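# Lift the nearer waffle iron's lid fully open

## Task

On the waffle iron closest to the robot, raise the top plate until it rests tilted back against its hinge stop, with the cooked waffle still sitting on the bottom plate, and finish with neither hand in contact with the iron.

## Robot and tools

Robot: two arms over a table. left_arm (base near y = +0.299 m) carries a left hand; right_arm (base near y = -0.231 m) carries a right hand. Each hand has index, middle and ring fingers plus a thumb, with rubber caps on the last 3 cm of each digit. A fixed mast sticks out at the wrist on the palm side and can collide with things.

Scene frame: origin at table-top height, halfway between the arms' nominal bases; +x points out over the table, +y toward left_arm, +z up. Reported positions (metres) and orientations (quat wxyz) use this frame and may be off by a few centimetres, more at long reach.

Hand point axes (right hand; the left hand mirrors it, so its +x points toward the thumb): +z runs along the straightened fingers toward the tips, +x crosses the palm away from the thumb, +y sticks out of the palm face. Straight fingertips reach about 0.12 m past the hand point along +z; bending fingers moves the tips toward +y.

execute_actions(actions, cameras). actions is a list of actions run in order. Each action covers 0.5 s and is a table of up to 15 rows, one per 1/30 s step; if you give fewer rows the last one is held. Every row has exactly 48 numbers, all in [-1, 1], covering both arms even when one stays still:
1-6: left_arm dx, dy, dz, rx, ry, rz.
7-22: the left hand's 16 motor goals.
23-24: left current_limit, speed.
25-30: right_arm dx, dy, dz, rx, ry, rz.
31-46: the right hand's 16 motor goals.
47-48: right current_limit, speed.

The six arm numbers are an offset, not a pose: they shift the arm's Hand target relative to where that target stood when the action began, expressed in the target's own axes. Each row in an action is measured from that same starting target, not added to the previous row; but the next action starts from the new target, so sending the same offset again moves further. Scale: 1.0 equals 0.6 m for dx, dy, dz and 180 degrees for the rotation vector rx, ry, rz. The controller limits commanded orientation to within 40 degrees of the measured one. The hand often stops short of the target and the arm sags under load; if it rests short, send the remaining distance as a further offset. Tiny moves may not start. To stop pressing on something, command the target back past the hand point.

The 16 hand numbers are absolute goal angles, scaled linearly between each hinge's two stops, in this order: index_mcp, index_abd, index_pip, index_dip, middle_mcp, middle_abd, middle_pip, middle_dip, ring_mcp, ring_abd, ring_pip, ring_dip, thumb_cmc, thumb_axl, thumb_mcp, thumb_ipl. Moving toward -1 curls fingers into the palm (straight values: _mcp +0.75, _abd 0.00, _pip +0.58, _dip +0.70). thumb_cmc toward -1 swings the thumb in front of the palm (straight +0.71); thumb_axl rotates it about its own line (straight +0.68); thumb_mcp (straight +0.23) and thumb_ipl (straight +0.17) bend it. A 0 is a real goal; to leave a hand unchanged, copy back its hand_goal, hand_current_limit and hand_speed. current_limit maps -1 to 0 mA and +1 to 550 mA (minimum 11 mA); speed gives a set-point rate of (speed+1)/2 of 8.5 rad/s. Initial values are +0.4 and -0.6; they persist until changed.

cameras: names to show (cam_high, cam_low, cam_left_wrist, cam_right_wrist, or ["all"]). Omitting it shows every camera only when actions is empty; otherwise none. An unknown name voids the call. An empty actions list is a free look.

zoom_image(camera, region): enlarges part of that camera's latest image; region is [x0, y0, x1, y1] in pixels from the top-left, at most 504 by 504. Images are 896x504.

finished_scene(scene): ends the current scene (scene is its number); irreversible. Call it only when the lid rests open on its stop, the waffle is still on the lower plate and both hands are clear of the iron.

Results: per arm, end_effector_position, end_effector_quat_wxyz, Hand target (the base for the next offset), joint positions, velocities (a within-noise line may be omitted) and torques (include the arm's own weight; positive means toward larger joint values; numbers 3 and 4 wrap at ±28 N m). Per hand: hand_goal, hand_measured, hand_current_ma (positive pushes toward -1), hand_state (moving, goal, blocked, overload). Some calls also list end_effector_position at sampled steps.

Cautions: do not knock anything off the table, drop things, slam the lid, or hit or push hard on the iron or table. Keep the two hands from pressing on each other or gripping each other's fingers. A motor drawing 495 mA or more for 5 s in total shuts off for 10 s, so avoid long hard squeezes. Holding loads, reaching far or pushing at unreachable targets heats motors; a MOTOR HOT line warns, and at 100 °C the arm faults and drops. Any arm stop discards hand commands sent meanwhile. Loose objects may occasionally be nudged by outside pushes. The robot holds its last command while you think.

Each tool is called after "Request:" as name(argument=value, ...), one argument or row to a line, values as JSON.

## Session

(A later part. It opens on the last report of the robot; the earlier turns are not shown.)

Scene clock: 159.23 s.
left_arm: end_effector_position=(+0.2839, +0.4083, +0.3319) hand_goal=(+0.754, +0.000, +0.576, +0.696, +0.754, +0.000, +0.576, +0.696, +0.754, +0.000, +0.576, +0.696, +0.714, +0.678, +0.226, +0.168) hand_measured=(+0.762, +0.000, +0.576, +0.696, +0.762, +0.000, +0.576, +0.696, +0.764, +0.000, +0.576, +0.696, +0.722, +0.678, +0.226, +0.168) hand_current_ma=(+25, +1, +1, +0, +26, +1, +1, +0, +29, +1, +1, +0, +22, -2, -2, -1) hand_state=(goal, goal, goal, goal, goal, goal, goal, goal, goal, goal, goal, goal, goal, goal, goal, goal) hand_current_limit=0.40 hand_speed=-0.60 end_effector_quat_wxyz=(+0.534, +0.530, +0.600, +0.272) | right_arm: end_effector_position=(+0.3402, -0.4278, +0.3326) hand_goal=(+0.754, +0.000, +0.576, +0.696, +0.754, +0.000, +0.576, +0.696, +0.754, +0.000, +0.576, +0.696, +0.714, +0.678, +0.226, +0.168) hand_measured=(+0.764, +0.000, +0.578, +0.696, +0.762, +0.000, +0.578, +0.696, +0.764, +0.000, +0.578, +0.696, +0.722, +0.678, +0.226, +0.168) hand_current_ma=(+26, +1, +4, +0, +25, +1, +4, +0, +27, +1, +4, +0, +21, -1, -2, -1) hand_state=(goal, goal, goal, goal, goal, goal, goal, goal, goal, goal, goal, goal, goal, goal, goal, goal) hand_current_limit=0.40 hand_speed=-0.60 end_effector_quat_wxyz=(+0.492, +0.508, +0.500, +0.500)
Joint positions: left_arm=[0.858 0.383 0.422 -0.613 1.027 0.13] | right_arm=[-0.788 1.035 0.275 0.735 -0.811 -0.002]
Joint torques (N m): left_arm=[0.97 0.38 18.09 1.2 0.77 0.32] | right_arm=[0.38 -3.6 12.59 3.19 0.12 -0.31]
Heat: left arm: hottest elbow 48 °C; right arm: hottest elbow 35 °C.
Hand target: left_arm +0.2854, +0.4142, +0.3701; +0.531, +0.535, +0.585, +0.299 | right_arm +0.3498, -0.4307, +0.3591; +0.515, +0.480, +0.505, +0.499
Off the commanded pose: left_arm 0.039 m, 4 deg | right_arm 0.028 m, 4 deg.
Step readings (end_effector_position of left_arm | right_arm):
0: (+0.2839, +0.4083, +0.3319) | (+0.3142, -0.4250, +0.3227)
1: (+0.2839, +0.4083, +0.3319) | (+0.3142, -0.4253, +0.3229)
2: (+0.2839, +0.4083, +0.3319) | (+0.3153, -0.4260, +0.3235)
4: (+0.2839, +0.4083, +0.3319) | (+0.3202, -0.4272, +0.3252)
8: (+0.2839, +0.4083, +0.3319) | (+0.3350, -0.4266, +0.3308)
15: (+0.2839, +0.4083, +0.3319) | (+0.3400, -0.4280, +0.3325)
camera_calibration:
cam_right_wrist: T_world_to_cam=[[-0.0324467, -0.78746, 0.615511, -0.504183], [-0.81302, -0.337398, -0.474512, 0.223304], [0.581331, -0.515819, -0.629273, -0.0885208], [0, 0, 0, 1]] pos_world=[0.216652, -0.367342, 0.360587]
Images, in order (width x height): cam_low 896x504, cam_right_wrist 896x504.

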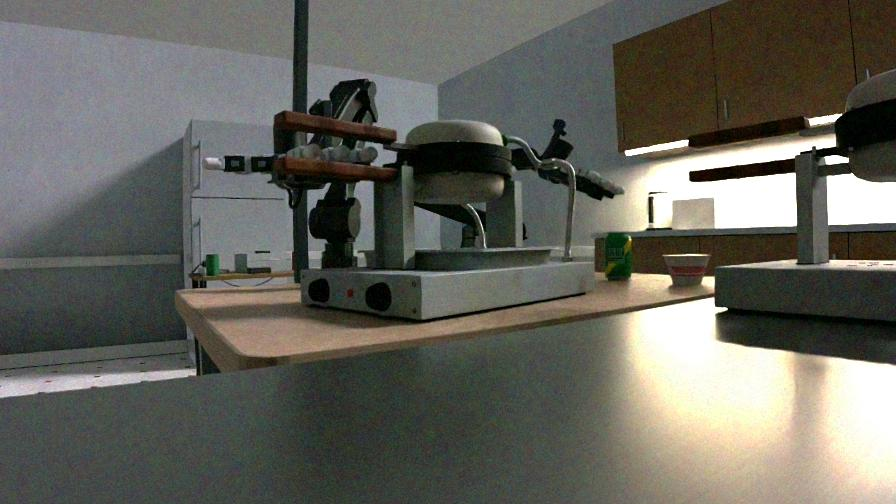

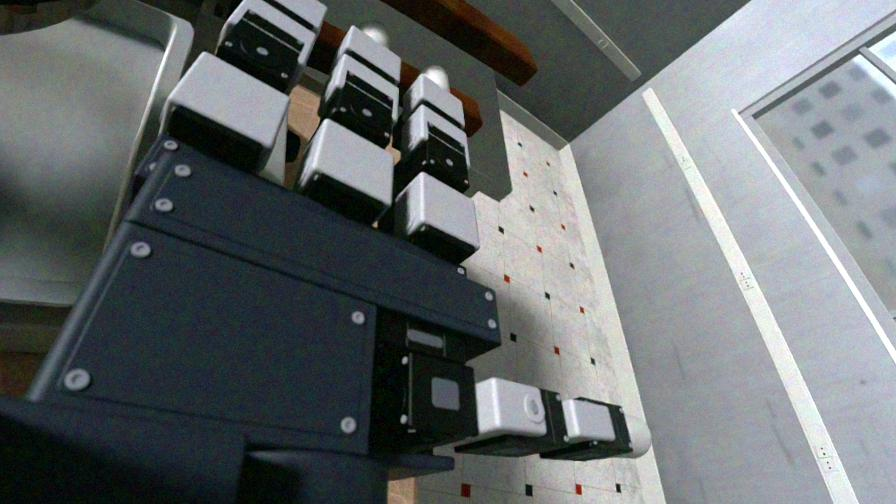

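Request:
execute_actions(
  actions=[
    [[0,0,0,0,0,0,0.754,0,0.576,0.696,0.754,0,0.576,0.696,0.754,0,0.576,0.696,0.714,0.678,0.226,0.168,0.4,-0.6,0,0.005,0.06,0,0,0,0.754,0,0.576,0.696,0.754,0,0.576,0.696,0.754,0,0.576,0.696,0.714,0.678,0.226,0.168,0.4,-0.6]],
    [[0,0,0,0,0,0,0.754,0,0.576,0.696,0.754,0,0.576,0.696,0.754,0,0.576,0.696,0.714,0.678,0.226,0.168,0.4,-0.6,0,0.008,0.05,0,0,0,0.754,0,0.576,0.696,0.754,0,0.576,0.696,0.754,0,0.576,0.696,0.714,0.678,0.226,0.168,0.4,-0.6]],
  ],
  cameras=["cam_low","cam_right_wrist"],
)

Request:
zoom_image(
  camera="cam_low",
  region=[250, 100, 410, 200],
)

Scene clock: 185.57 s.
left_arm: end_effector_position=(+0.2839, +0.4083, +0.3319) hand_goal=(+0.754, +0.000, +0.576, +0.696, +0.754, +0.000, +0.576, +0.696, +0.754, +0.000, +0.576, +0.696, +0.714, +0.678, +0.226, +0.168) hand_measured=(+0.762, +0.000, +0.576, +0.696, +0.762, +0.000, +0.576, +0.696, +0.764, +0.000, +0.576, +0.696, +0.722, +0.678, +0.226, +0.168) hand_current_ma=(+25, +1, +1, +0, +26, +1, +1, +0, +29, +1, +1, +0, +22, -2, -2, -1) hand_state=(goal, goal, goal, goal, goal, goal, goal, goal, goal, goal, goal, goal, goal, goal, goal, goal) hand_current_limit=0.40 hand_speed=-0.60 end_effector_quat_wxyz=(+0.534, +0.530, +0.600, +0.272) | right_arm: end_effector_position=(+0.4039, -0.4269, +0.3398) hand_goal=(+0.754, +0.000, +0.576, +0.696, +0.754, +0.000, +0.576, +0.696, +0.754, +0.000, +0.576, +0.696, +0.714, +0.678, +0.226, +0.168) hand_measured=(+0.764, +0.000, +0.578, +0.696, +0.762, +0.000, +0.578, +0.696, +0.772, +0.000, +0.578, +0.696, +0.722, +0.678, +0.226, +0.168) hand_current_ma=(+26, +1, +4, +0, +25, +1, +4, +0, +54, +1, +6, +0, +21, -1, -2, -1) hand_state=(goal, goal, goal, goal, goal, goal, goal, goal, goal, goal, goal, goal, goal, goal, goal, goal) hand_current_limit=0.40 hand_speed=-0.60 end_effector_quat_wxyz=(+0.491, +0.508, +0.505, +0.496)
Joint positions: left_arm=[0.858 0.383 0.422 -0.613 1.027 0.13] | right_arm=[-0.628 1.179 0.396 0.75 -0.653 -0.013]
Joint torques (N m): left_arm=[1.26 0.26 18.04 1.22 0.77 0.32] | right_arm=[0.44 -5.89 12.74 3.25 0.16 -0.28]
Heat: left arm: hottest elbow 49 °C; right arm: hottest elbow 36 °C.
Hand target: left_arm +0.2854, +0.4142, +0.3701; +0.531, +0.535, +0.585, +0.299 | right_arm +0.4156, -0.4298, +0.3687; +0.515, +0.480, +0.505, +0.499
Off the commanded pose: left_arm 0.039 m, 4 deg | right_arm 0.031 m, 4 deg.
Step readings (end_effector_position of left_arm | right_arm):
0: (+0.2839, +0.4083, +0.3319) | (+0.3402, -0.4279, +0.3324)
1: (+0.2839, +0.4083, +0.3319) | (+0.3404, -0.4282, +0.3325)
2: (+0.2839, +0.4083, +0.3319) | (+0.3418, -0.4292, +0.3326)
4: (+0.2839, +0.4083, +0.3319) | (+0.3495, -0.4307, +0.3326)
8: (+0.2839, +0.4083, +0.3319) | (+0.3690, -0.4267, +0.3348)
15: (+0.2839, +0.4083, +0.3319) | (+0.3752, -0.4273, +0.3364)
16: (+0.2839, +0.4083, +0.3319) | (+0.3753, -0.4277, +0.3364)
17: (+0.2839, +0.4083, +0.3319) | (+0.3766, -0.4282, +0.3367)
19: (+0.2839, +0.4083, +0.3319) | (+0.3828, -0.4300, +0.3373)
23: (+0.2839, +0.4083, +0.3319) | (+0.3986, -0.4275, +0.3399)
30: (+0.2839, +0.4083, +0.3319) | (+0.4038, -0.4268, +0.3398)
camera_calibration:
cam_right_wrist: T_world_to_cam=[[-0.0245277, -0.782481, 0.622192, -0.509255], [-0.816614, -0.343329, -0.463969, 0.274281], [0.576663, -0.519471, -0.630563, -0.119776], [0, 0, 0, 1]] pos_world=[0.280561, -0.366534, 0.368586]
Images, in order (width x height): cam_low 896x504, cam_right_wrist 896x504.

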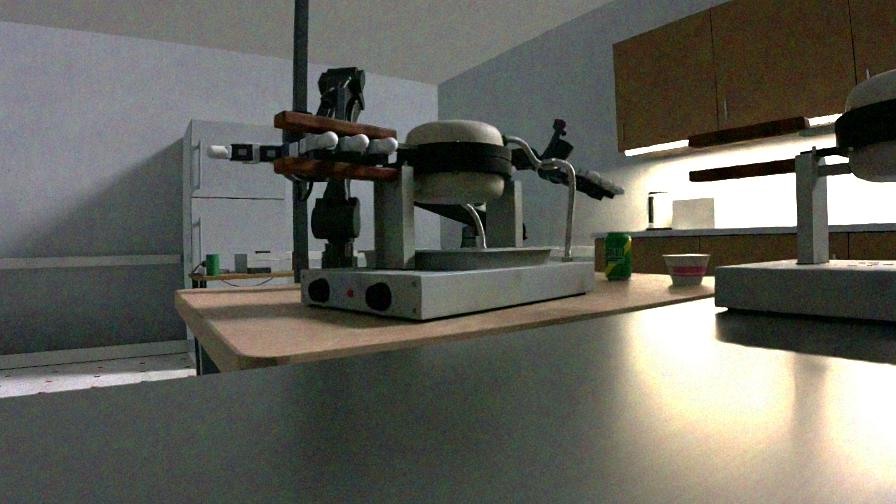

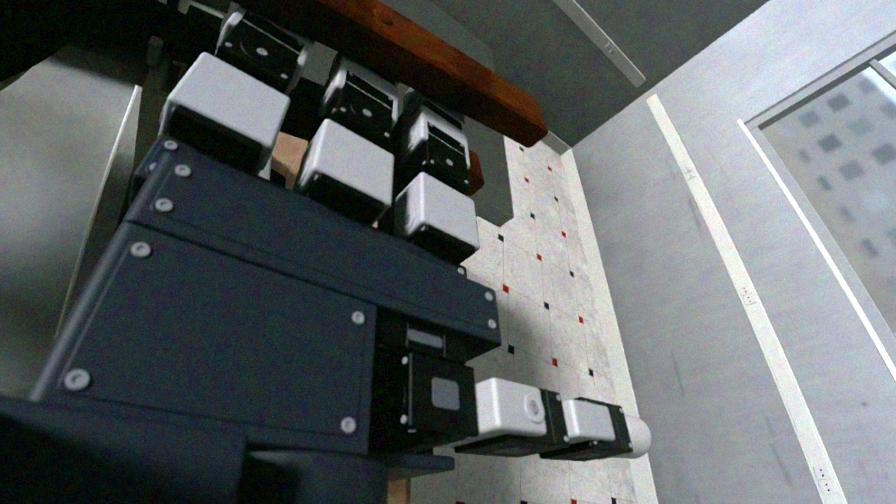

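Scaled by 3.150 from the camera's 896x504 image, which has a finer 1280x720 frame.

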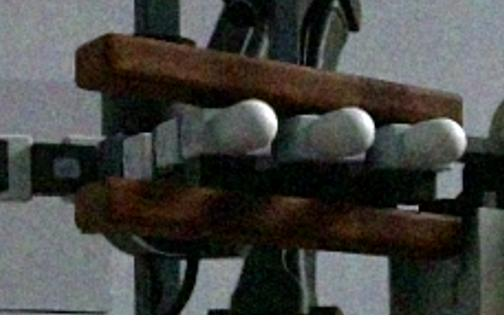

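Request:
execute_actions(
  actions=[
    [[0,0,0,0,0,0,0.754,0,0.576,0.696,0.754,0,0.576,0.696,0.754,0,0.576,0.696,0.714,0.678,0.226,0.168,0.4,-0.6,0,0.03,0.02,0,0,-0.01,0.754,0,0.576,0.696,0.754,0,0.576,0.696,0.754,0,0.576,0.696,0.714,0.678,0.226,0.168,0.75,-0.6]],
    [[0,0,0,0,0,0,0.754,0,0.576,0.696,0.754,0,0.576,0.696,0.754,0,0.576,0.696,0.714,0.678,0.226,0.168,0.4,-0.6,0,0.05,0,0,0,-0.02,0.754,0,0.576,0.696,0.754,0,0.576,0.696,0.754,0,0.576,0.696,0.714,0.678,0.226,0.168,0.75,-0.6]],
  ],
  cameras=["cam_low","cam_right_wrist"],
)

Request:
zoom_image(
  camera="cam_low",
  region=[250, 100, 410, 200],
)

Scene clock: 194.23 s.
left_arm: end_effector_position=(+0.2839, +0.4083, +0.3319) hand_goal=(+0.754, +0.000, +0.576, +0.696, +0.754, +0.000, +0.576, +0.696, +0.754, +0.000, +0.576, +0.696, +0.714, +0.678, +0.226, +0.168) hand_measured=(+0.762, +0.000, +0.576, +0.696, +0.762, +0.000, +0.576, +0.696, +0.764, +0.000, +0.576, +0.696, +0.722, +0.678, +0.226, +0.168) hand_current_ma=(+25, +1, +1, +0, +26, +1, +1, +0, +29, +1, +1, +0, +22, -2, -2, -1) hand_state=(goal, goal, goal, goal, goal, goal, goal, goal, goal, goal, goal, goal, goal, goal, goal, goal) hand_current_limit=0.40 hand_speed=-0.60 end_effector_quat_wxyz=(+0.534, +0.530, +0.600, +0.272) | right_arm: end_effector_position=(+0.4152, -0.4256, +0.3501) hand_goal=(+0.754, +0.000, +0.576, +0.696, +0.754, +0.000, +0.576, +0.696, +0.754, +0.000, +0.576, +0.696, +0.714, +0.678, +0.226, +0.168) hand_measured=(+0.778, +0.000, +0.582, +0.696, +0.782, +0.000, +0.580, +0.696, +0.788, +0.000, +0.578, +0.696, +0.722, +0.678, +0.226, +0.168) hand_current_ma=(+82, +1, +12, +0, +98, +1, +11, +0, +125, +1, +6, +0, +21, -1, -2, -1) hand_state=(blocked, goal, goal, goal, blocked, goal, goal, goal, blocked, goal, goal, goal, goal, goal, goal, goal) hand_current_limit=0.75 hand_speed=-0.60 end_effector_quat_wxyz=(+0.491, +0.507, +0.531, +0.469)
Joint positions: left_arm=[0.858 0.383 0.422 -0.613 1.027 0.13] | right_arm=[-0.621 1.135 0.448 0.589 -0.642 -0.105]
Joint torques (N m): left_arm=[1.2 0.62 18.09 1.25 0.76 0.34] | right_arm=[-0.09 -11.05 16.51 2.73 -0.1 -0.27]
Heat: left arm: hottest elbow 49 °C; right arm: hottest elbow 37 °C.
Hand target: left_arm +0.2854, +0.4142, +0.3701; +0.531, +0.535, +0.585, +0.299 | right_arm +0.4262, -0.4268, +0.4170; +0.538, +0.456, +0.527, +0.474
Off the commanded pose: left_arm 0.039 m, 4 deg | right_arm 0.068 m, 8 deg.
Step readings (end_effector_position of left_arm | right_arm):
0: (+0.2839, +0.4083, +0.3319) | (+0.4040, -0.4269, +0.3397)
1: (+0.2839, +0.4083, +0.3319) | (+0.4040, -0.4270, +0.3399)
2: (+0.2839, +0.4083, +0.3319) | (+0.4044, -0.4272, +0.3409)
4: (+0.2839, +0.4083, +0.3319) | (+0.4065, -0.4268, +0.3426)
8: (+0.2839, +0.4083, +0.3319) | (+0.4092, -0.4274, +0.3434)
15: (+0.2839, +0.4083, +0.3319) | (+0.4098, -0.4278, +0.3437)
16: (+0.2839, +0.4083, +0.3319) | (+0.4099, -0.4278, +0.3440)
17: (+0.2839, +0.4083, +0.3319) | (+0.4103, -0.4277, +0.3449)
19: (+0.2839, +0.4083, +0.3319) | (+0.4115, -0.4273, +0.3469)
23: (+0.2839, +0.4083, +0.3319) | (+0.4131, -0.4261, +0.3491)
30: (+0.2839, +0.4083, +0.3319) | (+0.4148, -0.4257, +0.3499)
camera_calibration:
cam_right_wrist: T_world_to_cam=[[0.00916308, -0.748037, 0.663594, -0.528146], [-0.838774, -0.367042, -0.402166, 0.266114], [0.544402, -0.55292, -0.630797, -0.119879], [0, 0, 0, 1]] pos_world=[0.293311, -0.363681, 0.381877]
Images, in order (width x height): cam_low 896x504, cam_right_wrist 896x504.

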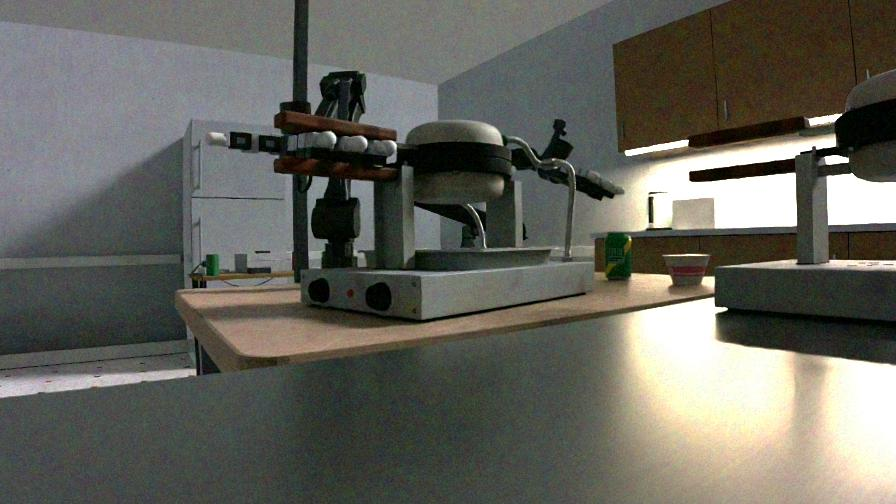

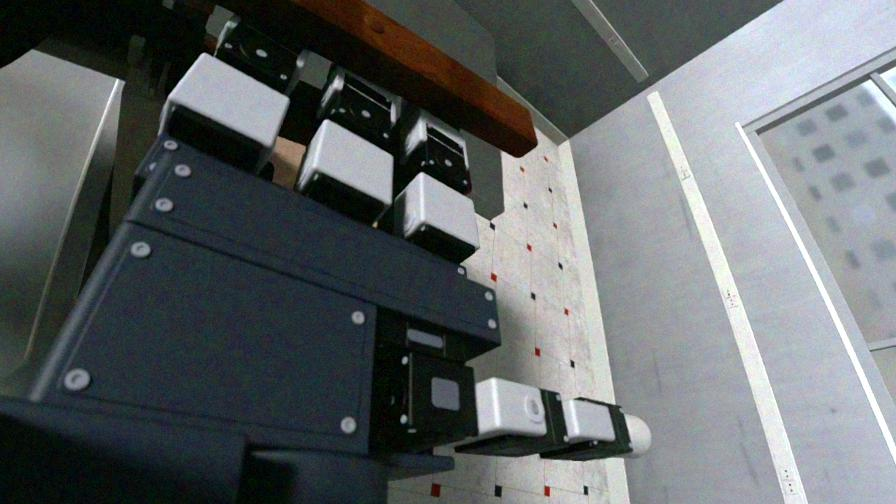

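Scaled by 3.150 from the camera's 896x504 image, which has a finer 1280x720 frame.

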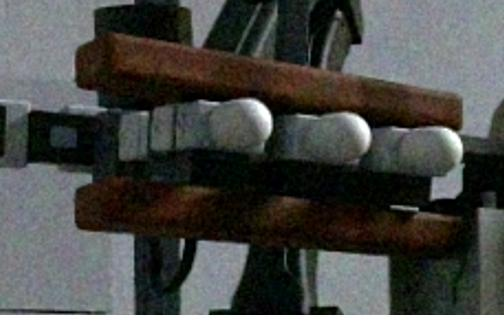

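Request:
execute_actions(
  actions=[
    [[0,0,0,0,0,0,0.754,0,0.576,0.696,0.754,0,0.576,0.696,0.754,0,0.576,0.696,0.714,0.678,0.226,0.168,0.4,-0.6,0,0.05,0,0,0,-0.02,0.754,0,0.576,0.696,0.754,0,0.576,0.696,0.754,0,0.576,0.696,0.714,0.678,0.226,0.168,0.75,-0.6]],
    [[0,0,0,0,0,0,0.754,0,0.576,0.696,0.754,0,0.576,0.696,0.754,0,0.576,0.696,0.714,0.678,0.226,0.168,0.4,-0.6,0,0.05,0,0,0,-0.015,0.754,0,0.576,0.696,0.754,0,0.576,0.696,0.754,0,0.576,0.696,0.714,0.678,0.226,0.168,0.75,-0.6]],
  ],
  cameras=["cam_low","cam_right_wrist"],
)

Request:
zoom_image(
  camera="cam_low",
  region=[250, 100, 410, 200],
)

Scene clock: 199.47 s.
left_arm: end_effector_position=(+0.2839, +0.4083, +0.3319) hand_goal=(+0.754, +0.000, +0.576, +0.696, +0.754, +0.000, +0.576, +0.696, +0.754, +0.000, +0.576, +0.696, +0.714, +0.678, +0.226, +0.168) hand_measured=(+0.762, +0.000, +0.576, +0.696, +0.762, +0.000, +0.576, +0.696, +0.764, +0.000, +0.576, +0.696, +0.722, +0.678, +0.226, +0.168) hand_current_ma=(+25, +1, +1, +0, +26, +1, +1, +0, +29, +1, +1, +0, +22, -2, -2, -1) hand_state=(goal, goal, goal, goal, goal, goal, goal, goal, goal, goal, goal, goal, goal, goal, goal, goal) hand_current_limit=0.40 hand_speed=-0.60 end_effector_quat_wxyz=(+0.534, +0.530, +0.600, +0.272) | right_arm: end_effector_position=(+0.4157, -0.4161, +0.3828) hand_goal=(+0.754, +0.000, +0.576, +0.696, +0.754, +0.000, +0.576, +0.696, +0.754, +0.000, +0.576, +0.696, +0.714, +0.678, +0.226, +0.168) hand_measured=(+0.786, +0.000, +0.586, +0.696, +0.790, -0.002, +0.584, +0.696, +0.794, +0.000, +0.578, +0.696, +0.722, +0.678, +0.226, +0.168) hand_current_ma=(+116, +1, +26, +0, +129, -2, +23, +0, +150, +0, +6, +0, +21, -1, -2, -1) hand_state=(blocked, goal, goal, goal, blocked, goal, goal, goal, blocked, goal, goal, goal, goal, goal, goal, goal) hand_current_limit=0.75 hand_speed=-0.60 end_effector_quat_wxyz=(+0.500, +0.491, +0.563, +0.438)
Joint positions: left_arm=[0.858 0.383 0.422 -0.613 1.027 0.13] | right_arm=[-0.621 1.025 0.513 0.367 -0.64 -0.222]
Joint torques (N m): left_arm=[1.14 0.32 17.96 1.21 0.77 0.32] | right_arm=[-0.44 -9.58 19.82 3.03 -0.36 -0.26]
Heat: left arm: hottest elbow 50 °C; right arm: hottest elbow 39 °C.
Hand target: left_arm +0.2854, +0.4142, +0.3701; +0.531, +0.535, +0.585, +0.299 | right_arm +0.4244, -0.4168, +0.4760; +0.563, +0.426, +0.552, +0.443
Off the commanded pose: left_arm 0.039 m, 4 deg | right_arm 0.094 m, 10 deg.
Step readings (end_effector_position of left_arm | right_arm):
0: (+0.2839, +0.4083, +0.3319) | (+0.4152, -0.4256, +0.3501)
1: (+0.2839, +0.4083, +0.3319) | (+0.4153, -0.4256, +0.3502)
2: (+0.2839, +0.4083, +0.3319) | (+0.4156, -0.4255, +0.3510)
4: (+0.2839, +0.4083, +0.3319) | (+0.4164, -0.4251, +0.3526)
8: (+0.2839, +0.4083, +0.3319) | (+0.4164, -0.4236, +0.3554)
15: (+0.2839, +0.4083, +0.3319) | (+0.4169, -0.4228, +0.3571)
16: (+0.2839, +0.4083, +0.3319) | (+0.4170, -0.4228, +0.3572)
17: (+0.2839, +0.4083, +0.3319) | (+0.4172, -0.4227, +0.3580)
19: (+0.2839, +0.4083, +0.3319) | (+0.4174, -0.4222, +0.3608)
23: (+0.2839, +0.4083, +0.3319) | (+0.4158, -0.4190, +0.3735)
30: (+0.2839, +0.4083, +0.3319) | (+0.4154, -0.4161, +0.3826)
camera_calibration:
cam_right_wrist: T_world_to_cam=[[0.0427097, -0.686539, 0.725838, -0.554898], [-0.849581, -0.407246, -0.335205, 0.245299], [0.525726, -0.602342, -0.600664, -0.118592], [0, 0, 0, 1]] pos_world=[0.294448, -0.352495, 0.413757]
Images, in order (width x height): cam_low 896x504, cam_right_wrist 896x504.

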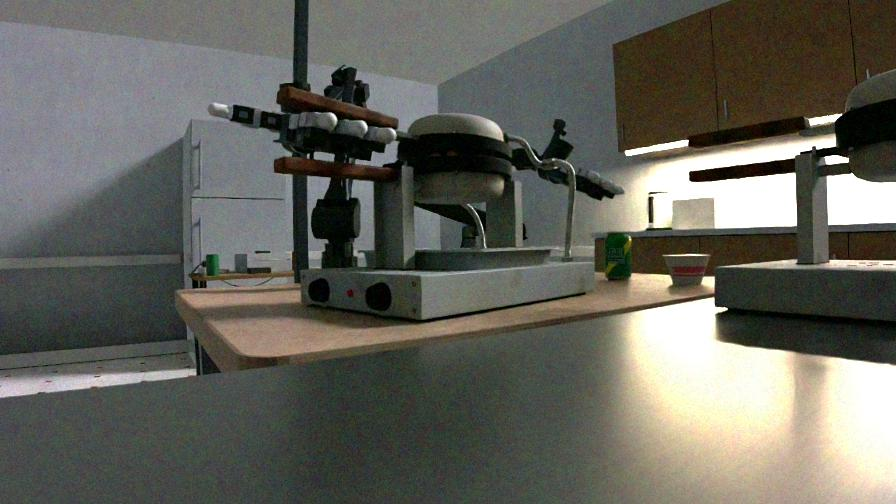

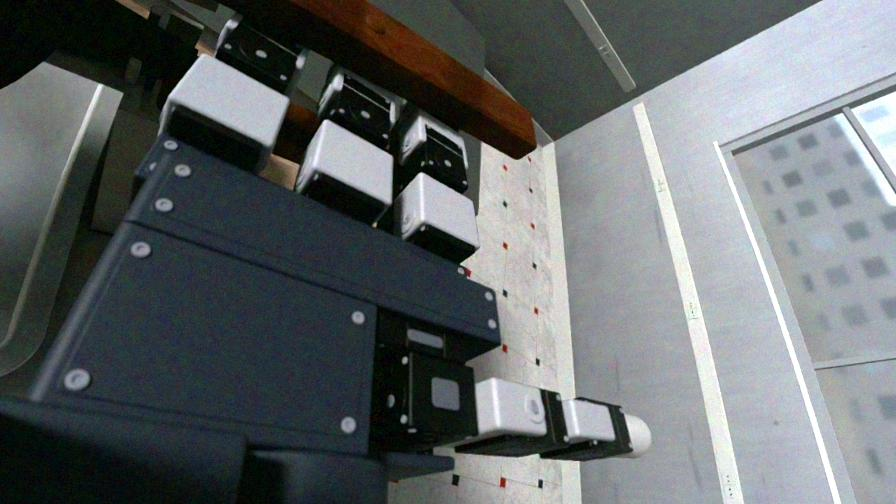

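Scaled by 3.150 from the camera's 896x504 image, which has a finer 1280x720 frame.

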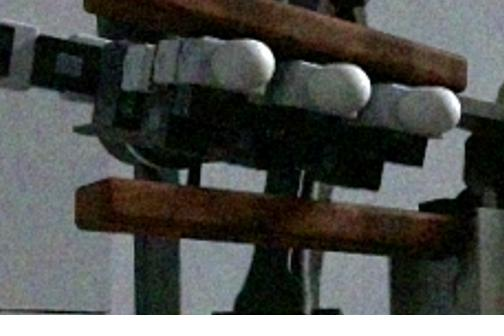

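Request:
execute_actions(
  actions=[
    [[0,0,0,0,0,0,0.754,0,0.576,0.696,0.754,0,0.576,0.696,0.754,0,0.576,0.696,0.714,0.678,0.226,0.168,0.4,-0.6,0,0.01,0.06,0,0,-0.005,0.754,0,0.576,0.696,0.754,0,0.576,0.696,0.754,0,0.576,0.696,0.714,0.678,0.226,0.168,0.75,-0.6]],
    [[0,0,0,0,0,0,0.754,0,0.576,0.696,0.754,0,0.576,0.696,0.754,0,0.576,0.696,0.714,0.678,0.226,0.168,0.4,-0.6,0,0,0.04,0,0,0,0.754,0,0.576,0.696,0.754,0,0.576,0.696,0.754,0,0.576,0.696,0.714,0.678,0.226,0.168,0.75,-0.6]],
  ],
  cameras=["cam_low","cam_right_wrist"],
)

Request:
zoom_image(
  camera="cam_low",
  region=[250, 80, 410, 180],
)

Scene clock: 204.97 s.
left_arm: end_effector_position=(+0.2839, +0.4083, +0.3319) hand_goal=(+0.754, +0.000, +0.576, +0.696, +0.754, +0.000, +0.576, +0.696, +0.754, +0.000, +0.576, +0.696, +0.714, +0.678, +0.226, +0.168) hand_measured=(+0.762, +0.000, +0.576, +0.696, +0.762, +0.000, +0.576, +0.696, +0.764, +0.000, +0.576, +0.696, +0.722, +0.678, +0.226, +0.168) hand_current_ma=(+25, +1, +1, +0, +26, +1, +1, +0, +29, +1, +1, +0, +22, -2, -2, -1) hand_state=(goal, goal, goal, goal, goal, goal, goal, goal, goal, goal, goal, goal, goal, goal, goal, goal) hand_current_limit=0.40 hand_speed=-0.60 end_effector_quat_wxyz=(+0.534, +0.530, +0.600, +0.272) | right_arm: end_effector_position=(+0.4643, -0.4191, +0.3904) hand_goal=(+0.754, +0.000, +0.576, +0.696, +0.754, +0.000, +0.576, +0.696, +0.754, +0.000, +0.576, +0.696, +0.714, +0.678, +0.226, +0.168) hand_measured=(+0.784, -0.002, +0.582, +0.696, +0.778, -0.002, +0.580, +0.696, +0.784, +0.000, +0.578, +0.696, +0.722, +0.678, +0.226, +0.168) hand_current_ma=(+105, -3, +15, +0, +78, -4, +7, +0, +108, -1, +4, +0, +21, -1, -2, -1) hand_state=(blocked, goal, goal, goal, blocked, goal, goal, goal, blocked, goal, goal, goal, goal, goal, goal, goal) hand_current_limit=0.75 hand_speed=-0.60 end_effector_quat_wxyz=(+0.507, +0.488, +0.573, +0.421)
Joint positions: left_arm=[0.858 0.383 0.422 -0.613 1.027 0.13] | right_arm=[-0.544 1.143 0.622 0.366 -0.549 -0.254]
Joint torques (N m): left_arm=[1.14 0.26 18.06 1.2 0.77 0.32] | right_arm=[1.67 -9.88 20.21 4.36 -0.16 -0.14]
Heat: left arm: hottest elbow 50 °C; right arm: hottest elbow 40 °C.
Hand target: left_arm +0.2854, +0.4142, +0.3701; +0.531, +0.535, +0.585, +0.299 | right_arm +0.4842, -0.4149, +0.4835; +0.567, +0.422, +0.555, +0.439
Off the commanded pose: left_arm 0.039 m, 4 deg | right_arm 0.095 m, 11 deg.
Step readings (end_effector_position of left_arm | right_arm):
0: (+0.2839, +0.4083, +0.3319) | (+0.4157, -0.4161, +0.3827)
1: (+0.2839, +0.4083, +0.3319) | (+0.4158, -0.4162, +0.3831)
2: (+0.2839, +0.4083, +0.3319) | (+0.4162, -0.4165, +0.3839)
4: (+0.2839, +0.4083, +0.3319) | (+0.4198, -0.4171, +0.3850)
8: (+0.2839, +0.4083, +0.3319) | (+0.4314, -0.4166, +0.3896)
15: (+0.2839, +0.4083, +0.3319) | (+0.4400, -0.4170, +0.3930)
16: (+0.2839, +0.4083, +0.3319) | (+0.4404, -0.4173, +0.3930)
17: (+0.2839, +0.4083, +0.3319) | (+0.4417, -0.4177, +0.3930)
19: (+0.2839, +0.4083, +0.3319) | (+0.4470, -0.4184, +0.3922)
23: (+0.2839, +0.4083, +0.3319) | (+0.4592, -0.4189, +0.3903)
30: (+0.2839, +0.4083, +0.3319) | (+0.4640, -0.4192, +0.3897)
camera_calibration:
cam_right_wrist: T_world_to_cam=[[0.0485338, -0.65918, 0.750417, -0.565442], [-0.85818, -0.411927, -0.30634, 0.278719], [0.51105, -0.629125, -0.585687, -0.151709], [0, 0, 0, 1]] pos_world=[0.344165, -0.35336, 0.420847]
Images, in order (width x height): cam_low 896x504, cam_right_wrist 896x504.

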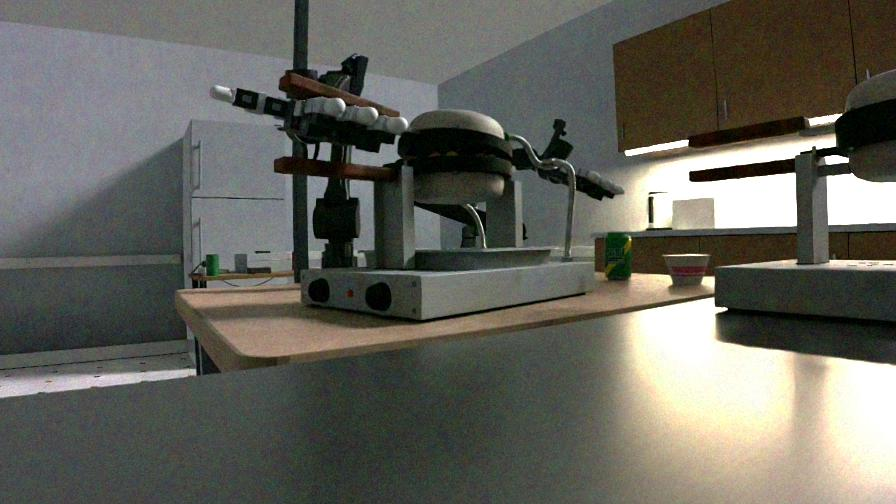

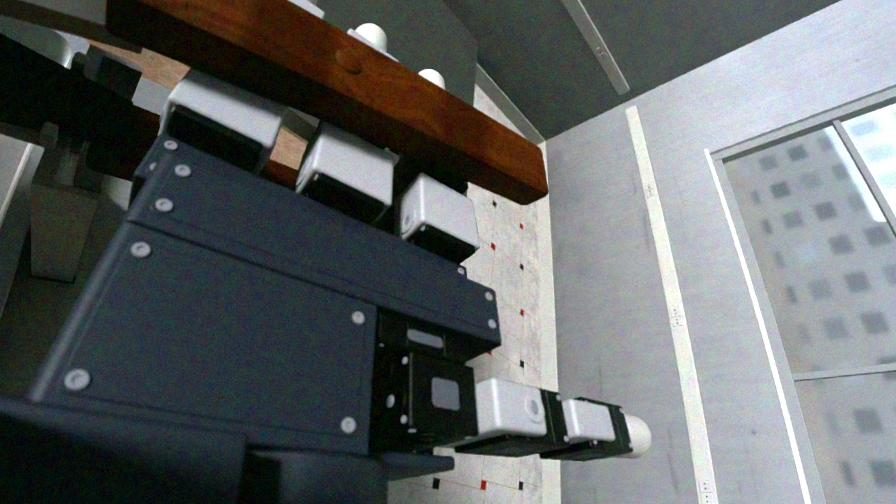

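Scaled by 3.150 from the camera's 896x504 image, which has a finer 1280x720 frame.

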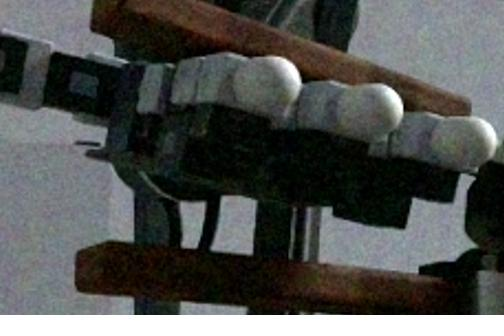

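Request:
execute_actions(
  actions=[
    [[0,0,0,0,0,0,0.754,0,0.576,0.696,0.754,0,0.576,0.696,0.754,0,0.576,0.696,0.714,0.678,0.226,0.168,0.4,-0.6,0,0,0,0,0,0,0.754,0,-0.44,0.05,0.754,0,-0.44,0.05,0.754,0,-0.44,0.05,-0.55,0.678,0.226,0.168,0.75,-0.4]],
    [[0,0,0,0,0,0,0.754,0,0.576,0.696,0.754,0,0.576,0.696,0.754,0,0.576,0.696,0.714,0.678,0.226,0.168,0.4,-0.6,0,0,0,0,0,0,0.754,0,-0.44,0.05,0.754,0,-0.44,0.05,0.754,0,-0.44,0.05,-0.55,0.678,0.226,0.168,0.75,-0.4]],
    [[0,0,0,0,0,0,0.754,0,0.576,0.696,0.754,0,0.576,0.696,0.754,0,0.576,0.696,0.714,0.678,0.226,0.168,0.4,-0.6,0,0,0,0,0,0,0.72,0,-0.44,-0.05,0.72,0,-0.44,-0.05,0.72,0,-0.44,-0.05,-0.55,0.678,-0.276,-0.317,0.75,-0.4]],
  ],
  cameras=["cam_low","cam_right_wrist"],
)

Request:
zoom_image(
  camera="cam_low",
  region=[250, 80, 410, 180],
)

Scene clock: 212.83 s.
left_arm: end_effector_position=(+0.2839, +0.4083, +0.3319) hand_goal=(+0.754, +0.000, +0.576, +0.696, +0.754, +0.000, +0.576, +0.696, +0.754, +0.000, +0.576, +0.696, +0.714, +0.678, +0.226, +0.168) hand_measured=(+0.762, +0.000, +0.576, +0.696, +0.762, +0.000, +0.576, +0.696, +0.764, +0.000, +0.576, +0.696, +0.722, +0.678, +0.226, +0.168) hand_current_ma=(+25, +1, +1, +0, +26, +1, +1, +0, +29, +1, +1, +0, +22, -2, -2, -1) hand_state=(goal, goal, goal, goal, goal, goal, goal, goal, goal, goal, goal, goal, goal, goal, goal, goal) hand_current_limit=0.40 hand_speed=-0.60 end_effector_quat_wxyz=(+0.534, +0.530, +0.600, +0.272) | right_arm: end_effector_position=(+0.4722, -0.4157, +0.3997) hand_goal=(+0.720, +0.000, -0.440, -0.050, +0.720, +0.000, -0.440, -0.050, +0.720, +0.000, -0.440, -0.050, -0.550, +0.678, -0.276, -0.316) hand_measured=(+0.780, -0.008, -0.418, -0.048, +0.738, -0.002, -0.434, -0.048, +0.744, +0.000, -0.436, -0.048, -0.548, +0.678, -0.278, -0.314) hand_current_ma=(+241, -18, +65, +6, +56, -4, +12, +5, +77, -1, +11, +6, +3, -1, -4, +3) hand_state=(blocked, goal, blocked, goal, goal, goal, goal, goal, blocked, goal, goal, goal, goal, goal, goal, goal) hand_current_limit=0.75 hand_speed=-0.40 end_effector_quat_wxyz=(+0.510, +0.478, +0.576, +0.424)
Joint positions: left_arm=[0.858 0.383 0.422 -0.613 1.027 0.13] | right_arm=[-0.53 1.155 0.648 0.366 -0.549 -0.258]
Joint torques (N m): left_arm=[1.26 0.62 17.99 1.29 0.76 0.31] | right_arm=[0.67 -11.11 18.61 4.29 -0.11 0.04]
Heat: left arm: hottest elbow 50 °C; right arm: hottest elbow 43 °C.
Hand target: left_arm +0.2854, +0.4142, +0.3701; +0.531, +0.535, +0.585, +0.299 | right_arm +0.4843, -0.4148, +0.4834; +0.567, +0.422, +0.555, +0.439
Off the commanded pose: left_arm 0.039 m, 4 deg | right_arm 0.085 m, 10 deg.
Step readings (end_effector_position of left_arm | right_arm):
0: (+0.2839, +0.4083, +0.3319) | (+0.4645, -0.4190, +0.3902)
1: (+0.2839, +0.4083, +0.3319) | (+0.4645, -0.4190, +0.3902)
2: (+0.2839, +0.4083, +0.3319) | (+0.4645, -0.4190, +0.3902)
4: (+0.2839, +0.4083, +0.3319) | (+0.4645, -0.4190, +0.3902)
8: (+0.2839, +0.4083, +0.3319) | (+0.4645, -0.4190, +0.3902)
15: (+0.2839, +0.4083, +0.3319) | (+0.4704, -0.4167, +0.3974)
16: (+0.2839, +0.4083, +0.3319) | (+0.4711, -0.4159, +0.3988)
17: (+0.2839, +0.4083, +0.3319) | (+0.4713, -0.4157, +0.3997)
19: (+0.2839, +0.4083, +0.3319) | (+0.4715, -0.4155, +0.4001)
23: (+0.2839, +0.4083, +0.3319) | (+0.4716, -0.4156, +0.4001)
30: (+0.2839, +0.4083, +0.3319) | (+0.4717, -0.4156, +0.3999)
31: (+0.2839, +0.4083, +0.3319) | (+0.4717, -0.4156, +0.3999)
32: (+0.2839, +0.4083, +0.3319) | (+0.4718, -0.4157, +0.3998)
34: (+0.2839, +0.4083, +0.3319) | (+0.4722, -0.4157, +0.3997)
38: (+0.2839, +0.4083, +0.3319) | (+0.4722, -0.4157, +0.3997)
45: (+0.2839, +0.4083, +0.3319) | (+0.4722, -0.4157, +0.3997)
camera_calibration:
cam_right_wrist: T_world_to_cam=[[0.0485321, -0.649851, 0.75851, -0.569807], [-0.848405, -0.427589, -0.312052, 0.280898], [0.527118, -0.62838, -0.572089, -0.160837], [0, 0, 0, 1]] pos_world=[0.350749, -0.351247, 0.427846]
Images, in order (width x height): cam_low 896x504, cam_right_wrist 896x504.

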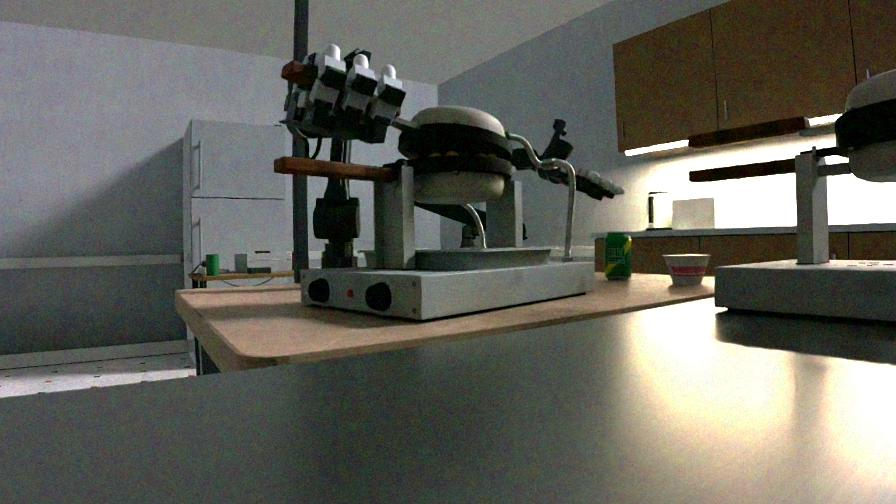

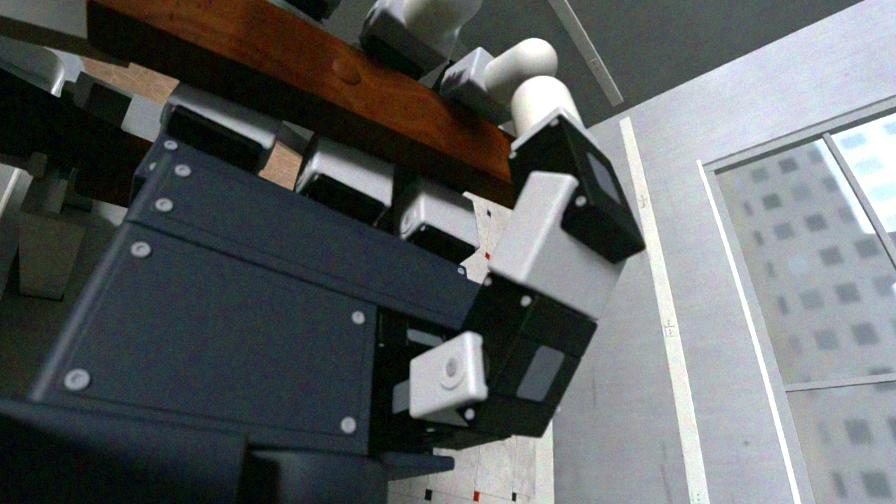

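Scaled by 3.150 from the camera's 896x504 image, which has a finer 1280x720 frame.

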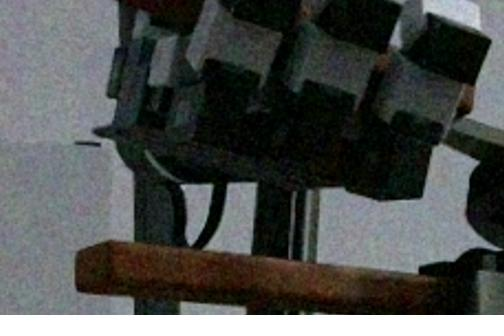

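Request:
execute_actions(
  actions=[
    [[0,0,0,0,0,0,0.754,0,0.576,0.696,0.754,0,0.576,0.696,0.754,0,0.576,0.696,0.714,0.678,0.226,0.168,0.4,-0.6,0.018,0.05,-0.003,-0.005,0,-0.027,0.72,0,-0.44,-0.05,0.72,0,-0.44,-0.05,0.72,0,-0.44,-0.05,-0.55,0.678,-0.276,-0.317,0.75,-0.4]],
    [[0,0,0,0,0,0,0.754,0,0.576,0.696,0.754,0,0.576,0.696,0.754,0,0.576,0.696,0.714,0.678,0.226,0.168,0.4,-0.6,0.033,0.11,-0.02,-0.0095,0,-0.0547,0.72,0,-0.44,-0.05,0.72,0,-0.44,-0.05,0.72,0,-0.44,-0.05,-0.55,0.678,-0.276,-0.317,0.75,-0.4]],
  ],
  cameras=["cam_low","cam_right_wrist"],
)

Scene clock: 220.93 s.
left_arm: end_effector_position=(+0.2839, +0.4083, +0.3319) hand_goal=(+0.754, +0.000, +0.576, +0.696, +0.754, +0.000, +0.576, +0.696, +0.754, +0.000, +0.576, +0.696, +0.714, +0.678, +0.226, +0.168) hand_measured=(+0.762, +0.000, +0.576, +0.696, +0.762, +0.000, +0.576, +0.696, +0.764, +0.000, +0.576, +0.696, +0.722, +0.678, +0.226, +0.168) hand_current_ma=(+25, +1, +1, +0, +26, +1, +1, +0, +29, +1, +1, +0, +22, -2, -2, -1) hand_state=(goal, goal, goal, goal, goal, goal, goal, goal, goal, goal, goal, goal, goal, goal, goal, goal) hand_current_limit=0.40 hand_speed=-0.60 end_effector_quat_wxyz=(+0.534, +0.530, +0.600, +0.272) | right_arm: end_effector_position=(+0.4647, -0.3671, +0.4825) hand_goal=(+0.720, +0.000, -0.440, -0.050, +0.720, +0.000, -0.440, -0.050, +0.720, +0.000, -0.440, -0.050, -0.550, +0.678, -0.276, -0.316) hand_measured=(+0.736, -0.006, -0.436, -0.048, +0.736, -0.002, -0.436, -0.048, +0.738, +0.000, -0.436, -0.048, -0.550, +0.678, -0.278, -0.316) hand_current_ma=(+49, -11, +10, +6, +49, -4, +10, +5, +60, -1, +9, +6, +0, -1, -6, +2) hand_state=(goal, goal, goal, goal, goal, goal, goal, goal, goal, goal, goal, goal, goal, goal, goal, goal) hand_current_limit=0.75 hand_speed=-0.40 end_effector_quat_wxyz=(+0.580, +0.388, +0.614, +0.368)
Joint positions: left_arm=[0.858 0.383 0.422 -0.613 1.027 0.13] | right_arm=[-0.466 1.019 0.746 0.21 -0.488 -0.472]
Joint torques (N m): left_arm=[1.38 0.5 18.06 1.25 0.78 0.32] | right_arm=[1.26 -9.41 19.86 2.7 -0.37 -0.16]
Heat: left arm: hottest elbow 50 °C; right arm: hottest elbow 44 °C.
Hand target: left_arm +0.2854, +0.4142, +0.3701; +0.531, +0.535, +0.585, +0.299 | right_arm +0.4666, -0.3557, +0.5645; +0.628, +0.334, +0.594, +0.375
Off the commanded pose: left_arm 0.039 m, 4 deg | right_arm 0.083 m, 9 deg.
Step readings (end_effector_position of left_arm | right_arm):
0: (+0.2839, +0.4083, +0.3319) | (+0.4722, -0.4157, +0.3997)
1: (+0.2839, +0.4083, +0.3319) | (+0.4722, -0.4157, +0.3996)
2: (+0.2839, +0.4083, +0.3319) | (+0.4725, -0.4153, +0.4001)
4: (+0.2839, +0.4083, +0.3319) | (+0.4737, -0.4137, +0.4014)
8: (+0.2839, +0.4083, +0.3319) | (+0.4748, -0.4114, +0.4050)
15: (+0.2839, +0.4083, +0.3319) | (+0.4742, -0.4080, +0.4128)
16: (+0.2839, +0.4083, +0.3319) | (+0.4743, -0.4077, +0.4133)
17: (+0.2839, +0.4083, +0.3319) | (+0.4744, -0.4069, +0.4144)
19: (+0.2839, +0.4083, +0.3319) | (+0.4741, -0.4029, +0.4202)
23: (+0.2839, +0.4083, +0.3319) | (+0.4680, -0.3853, +0.4512)
30: (+0.2839, +0.4083, +0.3319) | (+0.4636, -0.3670, +0.4823)
camera_calibration:
cam_right_wrist: T_world_to_cam=[[0.00736131, -0.435254, 0.900278, -0.571286], [-0.819601, -0.518412, -0.243933, 0.241616], [0.572887, -0.736073, -0.360551, -0.241843], [0, 0, 0, 1]] pos_world=[0.340783, -0.301412, 0.486058]
Images, in order (width x height): cam_low 896x504, cam_right_wrist 896x504.

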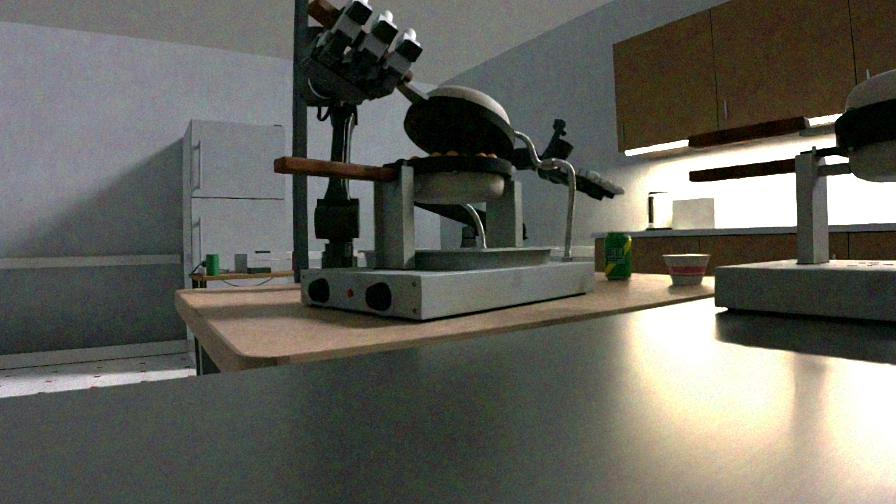

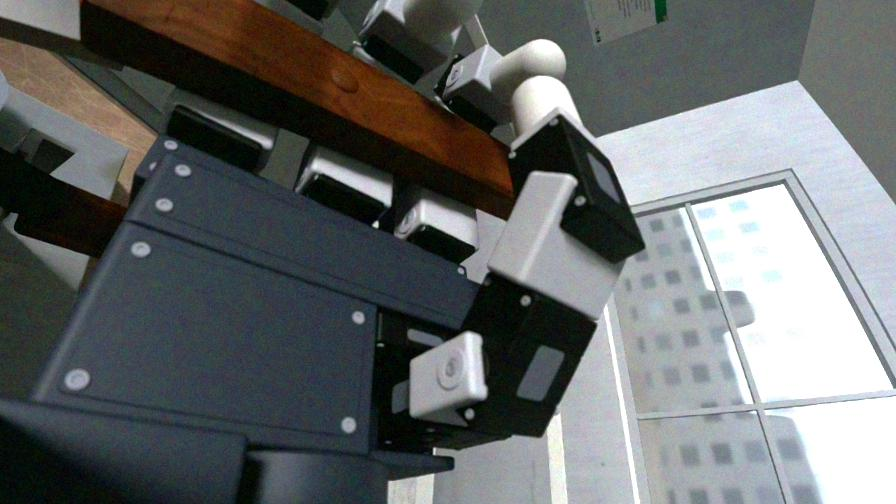

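Request:
execute_actions(
  actions=[
    [[0,0,0,0,0,0,0.754,0,0.576,0.696,0.754,0,0.576,0.696,0.754,0,0.576,0.696,0.714,0.678,0.226,0.168,0.4,-0.6,0.03,0.108,-0.02,-0.0095,-0.004,-0.0547,0.72,0,-0.44,-0.05,0.72,0,-0.44,-0.05,0.72,0,-0.44,-0.05,-0.55,0.678,-0.276,-0.317,0.75,-0.4]],
    [[0,0,0,0,0,0,0.754,0,0.576,0.696,0.754,0,0.576,0.696,0.754,0,0.576,0.696,0.714,0.678,0.226,0.168,0.4,-0.6,0.03,0.105,-0.018,-0.0095,-0.006,-0.0547,0.72,0,-0.44,-0.05,0.72,0,-0.44,-0.05,0.72,0,-0.44,-0.05,-0.55,0.678,-0.276,-0.317,0.75,-0.4]],
  ],
  cameras=["cam_low","cam_right_wrist"],
)

Scene clock: 226.43 s.
left_arm: end_effector_position=(+0.2839, +0.4083, +0.3319) hand_goal=(+0.754, +0.000, +0.576, +0.696, +0.754, +0.000, +0.576, +0.696, +0.754, +0.000, +0.576, +0.696, +0.714, +0.678, +0.226, +0.168) hand_measured=(+0.762, +0.000, +0.576, +0.696, +0.762, +0.000, +0.576, +0.696, +0.764, +0.000, +0.576, +0.696, +0.722, +0.678, +0.226, +0.168) hand_current_ma=(+25, +1, +1, +0, +26, +1, +1, +0, +29, +1, +1, +0, +22, -2, -2, -1) hand_state=(goal, goal, goal, goal, goal, goal, goal, goal, goal, goal, goal, goal, goal, goal, goal, goal) hand_current_limit=0.40 hand_speed=-0.60 end_effector_quat_wxyz=(+0.534, +0.530, +0.600, +0.272) | right_arm: end_effector_position=(+0.4433, -0.2743, +0.5806) hand_goal=(+0.720, +0.000, -0.440, -0.050, +0.720, +0.000, -0.440, -0.050, +0.720, +0.000, -0.440, -0.050, -0.550, +0.678, -0.276, -0.316) hand_measured=(+0.736, -0.006, -0.436, -0.048, +0.734, -0.002, -0.436, -0.048, +0.734, +0.000, -0.436, -0.048, -0.552, +0.678, -0.278, -0.316) hand_current_ma=(+51, -11, +8, +6, +40, -4, +8, +5, +41, -1, +8, +6, -3, -2, -6, +2) hand_state=(goal, goal, goal, goal, goal, goal, goal, goal, goal, goal, goal, goal, goal, goal, goal, goal) hand_current_limit=0.75 hand_speed=-0.40 end_effector_quat_wxyz=(+0.665, +0.261, +0.644, +0.274)
Joint positions: left_arm=[0.858 0.383 0.422 -0.613 1.027 0.13] | right_arm=[-0.293 0.869 0.89 0.015 -0.322 -0.785]
Joint torques (N m): left_arm=[1.14 0.38 18.11 1.24 0.78 0.31] | right_arm=[1.55 -7.18 19.04 2.32 -0.15 -0.21]
Heat: left arm: hottest elbow 50 °C; right arm: hottest elbow 46 °C.
Hand target: left_arm +0.2854, +0.4142, +0.3701; +0.531, +0.535, +0.585, +0.299 | right_arm +0.4337, -0.2548, +0.6464; +0.702, +0.215, +0.621, +0.275
Off the commanded pose: left_arm 0.039 m, 4 deg | right_arm 0.069 m, 7 deg.
Step readings (end_effector_position of left_arm | right_arm):
0: (+0.2839, +0.4083, +0.3319) | (+0.4647, -0.3671, +0.4825)
1: (+0.2839, +0.4083, +0.3319) | (+0.4648, -0.3672, +0.4825)
2: (+0.2839, +0.4083, +0.3319) | (+0.4652, -0.3669, +0.4830)
4: (+0.2839, +0.4083, +0.3319) | (+0.4660, -0.3643, +0.4853)
8: (+0.2839, +0.4083, +0.3319) | (+0.4605, -0.3483, +0.5047)
15: (+0.2839, +0.4083, +0.3319) | (+0.4545, -0.3267, +0.5314)
16: (+0.2839, +0.4083, +0.3319) | (+0.4550, -0.3268, +0.5323)
17: (+0.2839, +0.4083, +0.3319) | (+0.4557, -0.3267, +0.5332)
19: (+0.2839, +0.4083, +0.3319) | (+0.4567, -0.3225, +0.5353)
23: (+0.2839, +0.4083, +0.3319) | (+0.4501, -0.3007, +0.5533)
30: (+0.2839, +0.4083, +0.3319) | (+0.4426, -0.2745, +0.5792)
camera_calibration:
cam_right_wrist: T_world_to_cam=[[-0.0762014, -0.0968649, 0.992376, -0.542647], [-0.797956, -0.590862, -0.118946, 0.19398], [0.597879, -0.800936, -0.0322693, -0.34534], [0, 0, 0, 1]] pos_world=[0.319909, -0.214544, 0.550439]
Images, in order (width x height): cam_low 896x504, cam_right_wrist 896x504.

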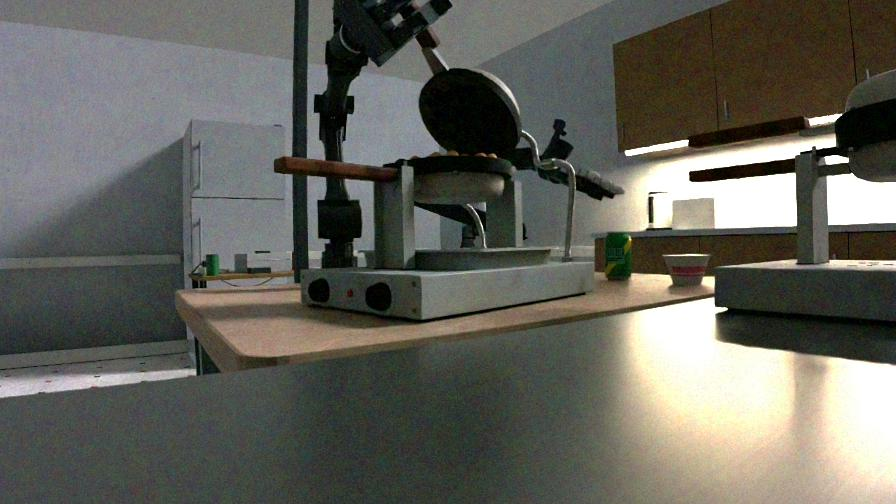

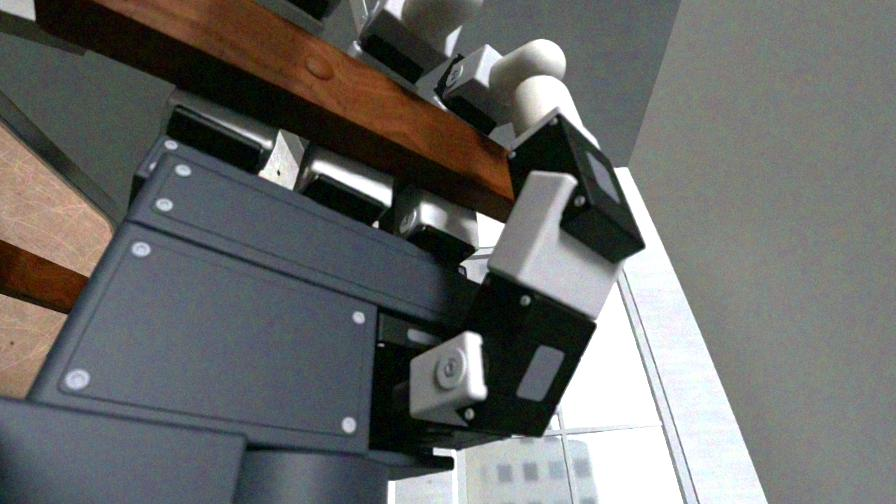

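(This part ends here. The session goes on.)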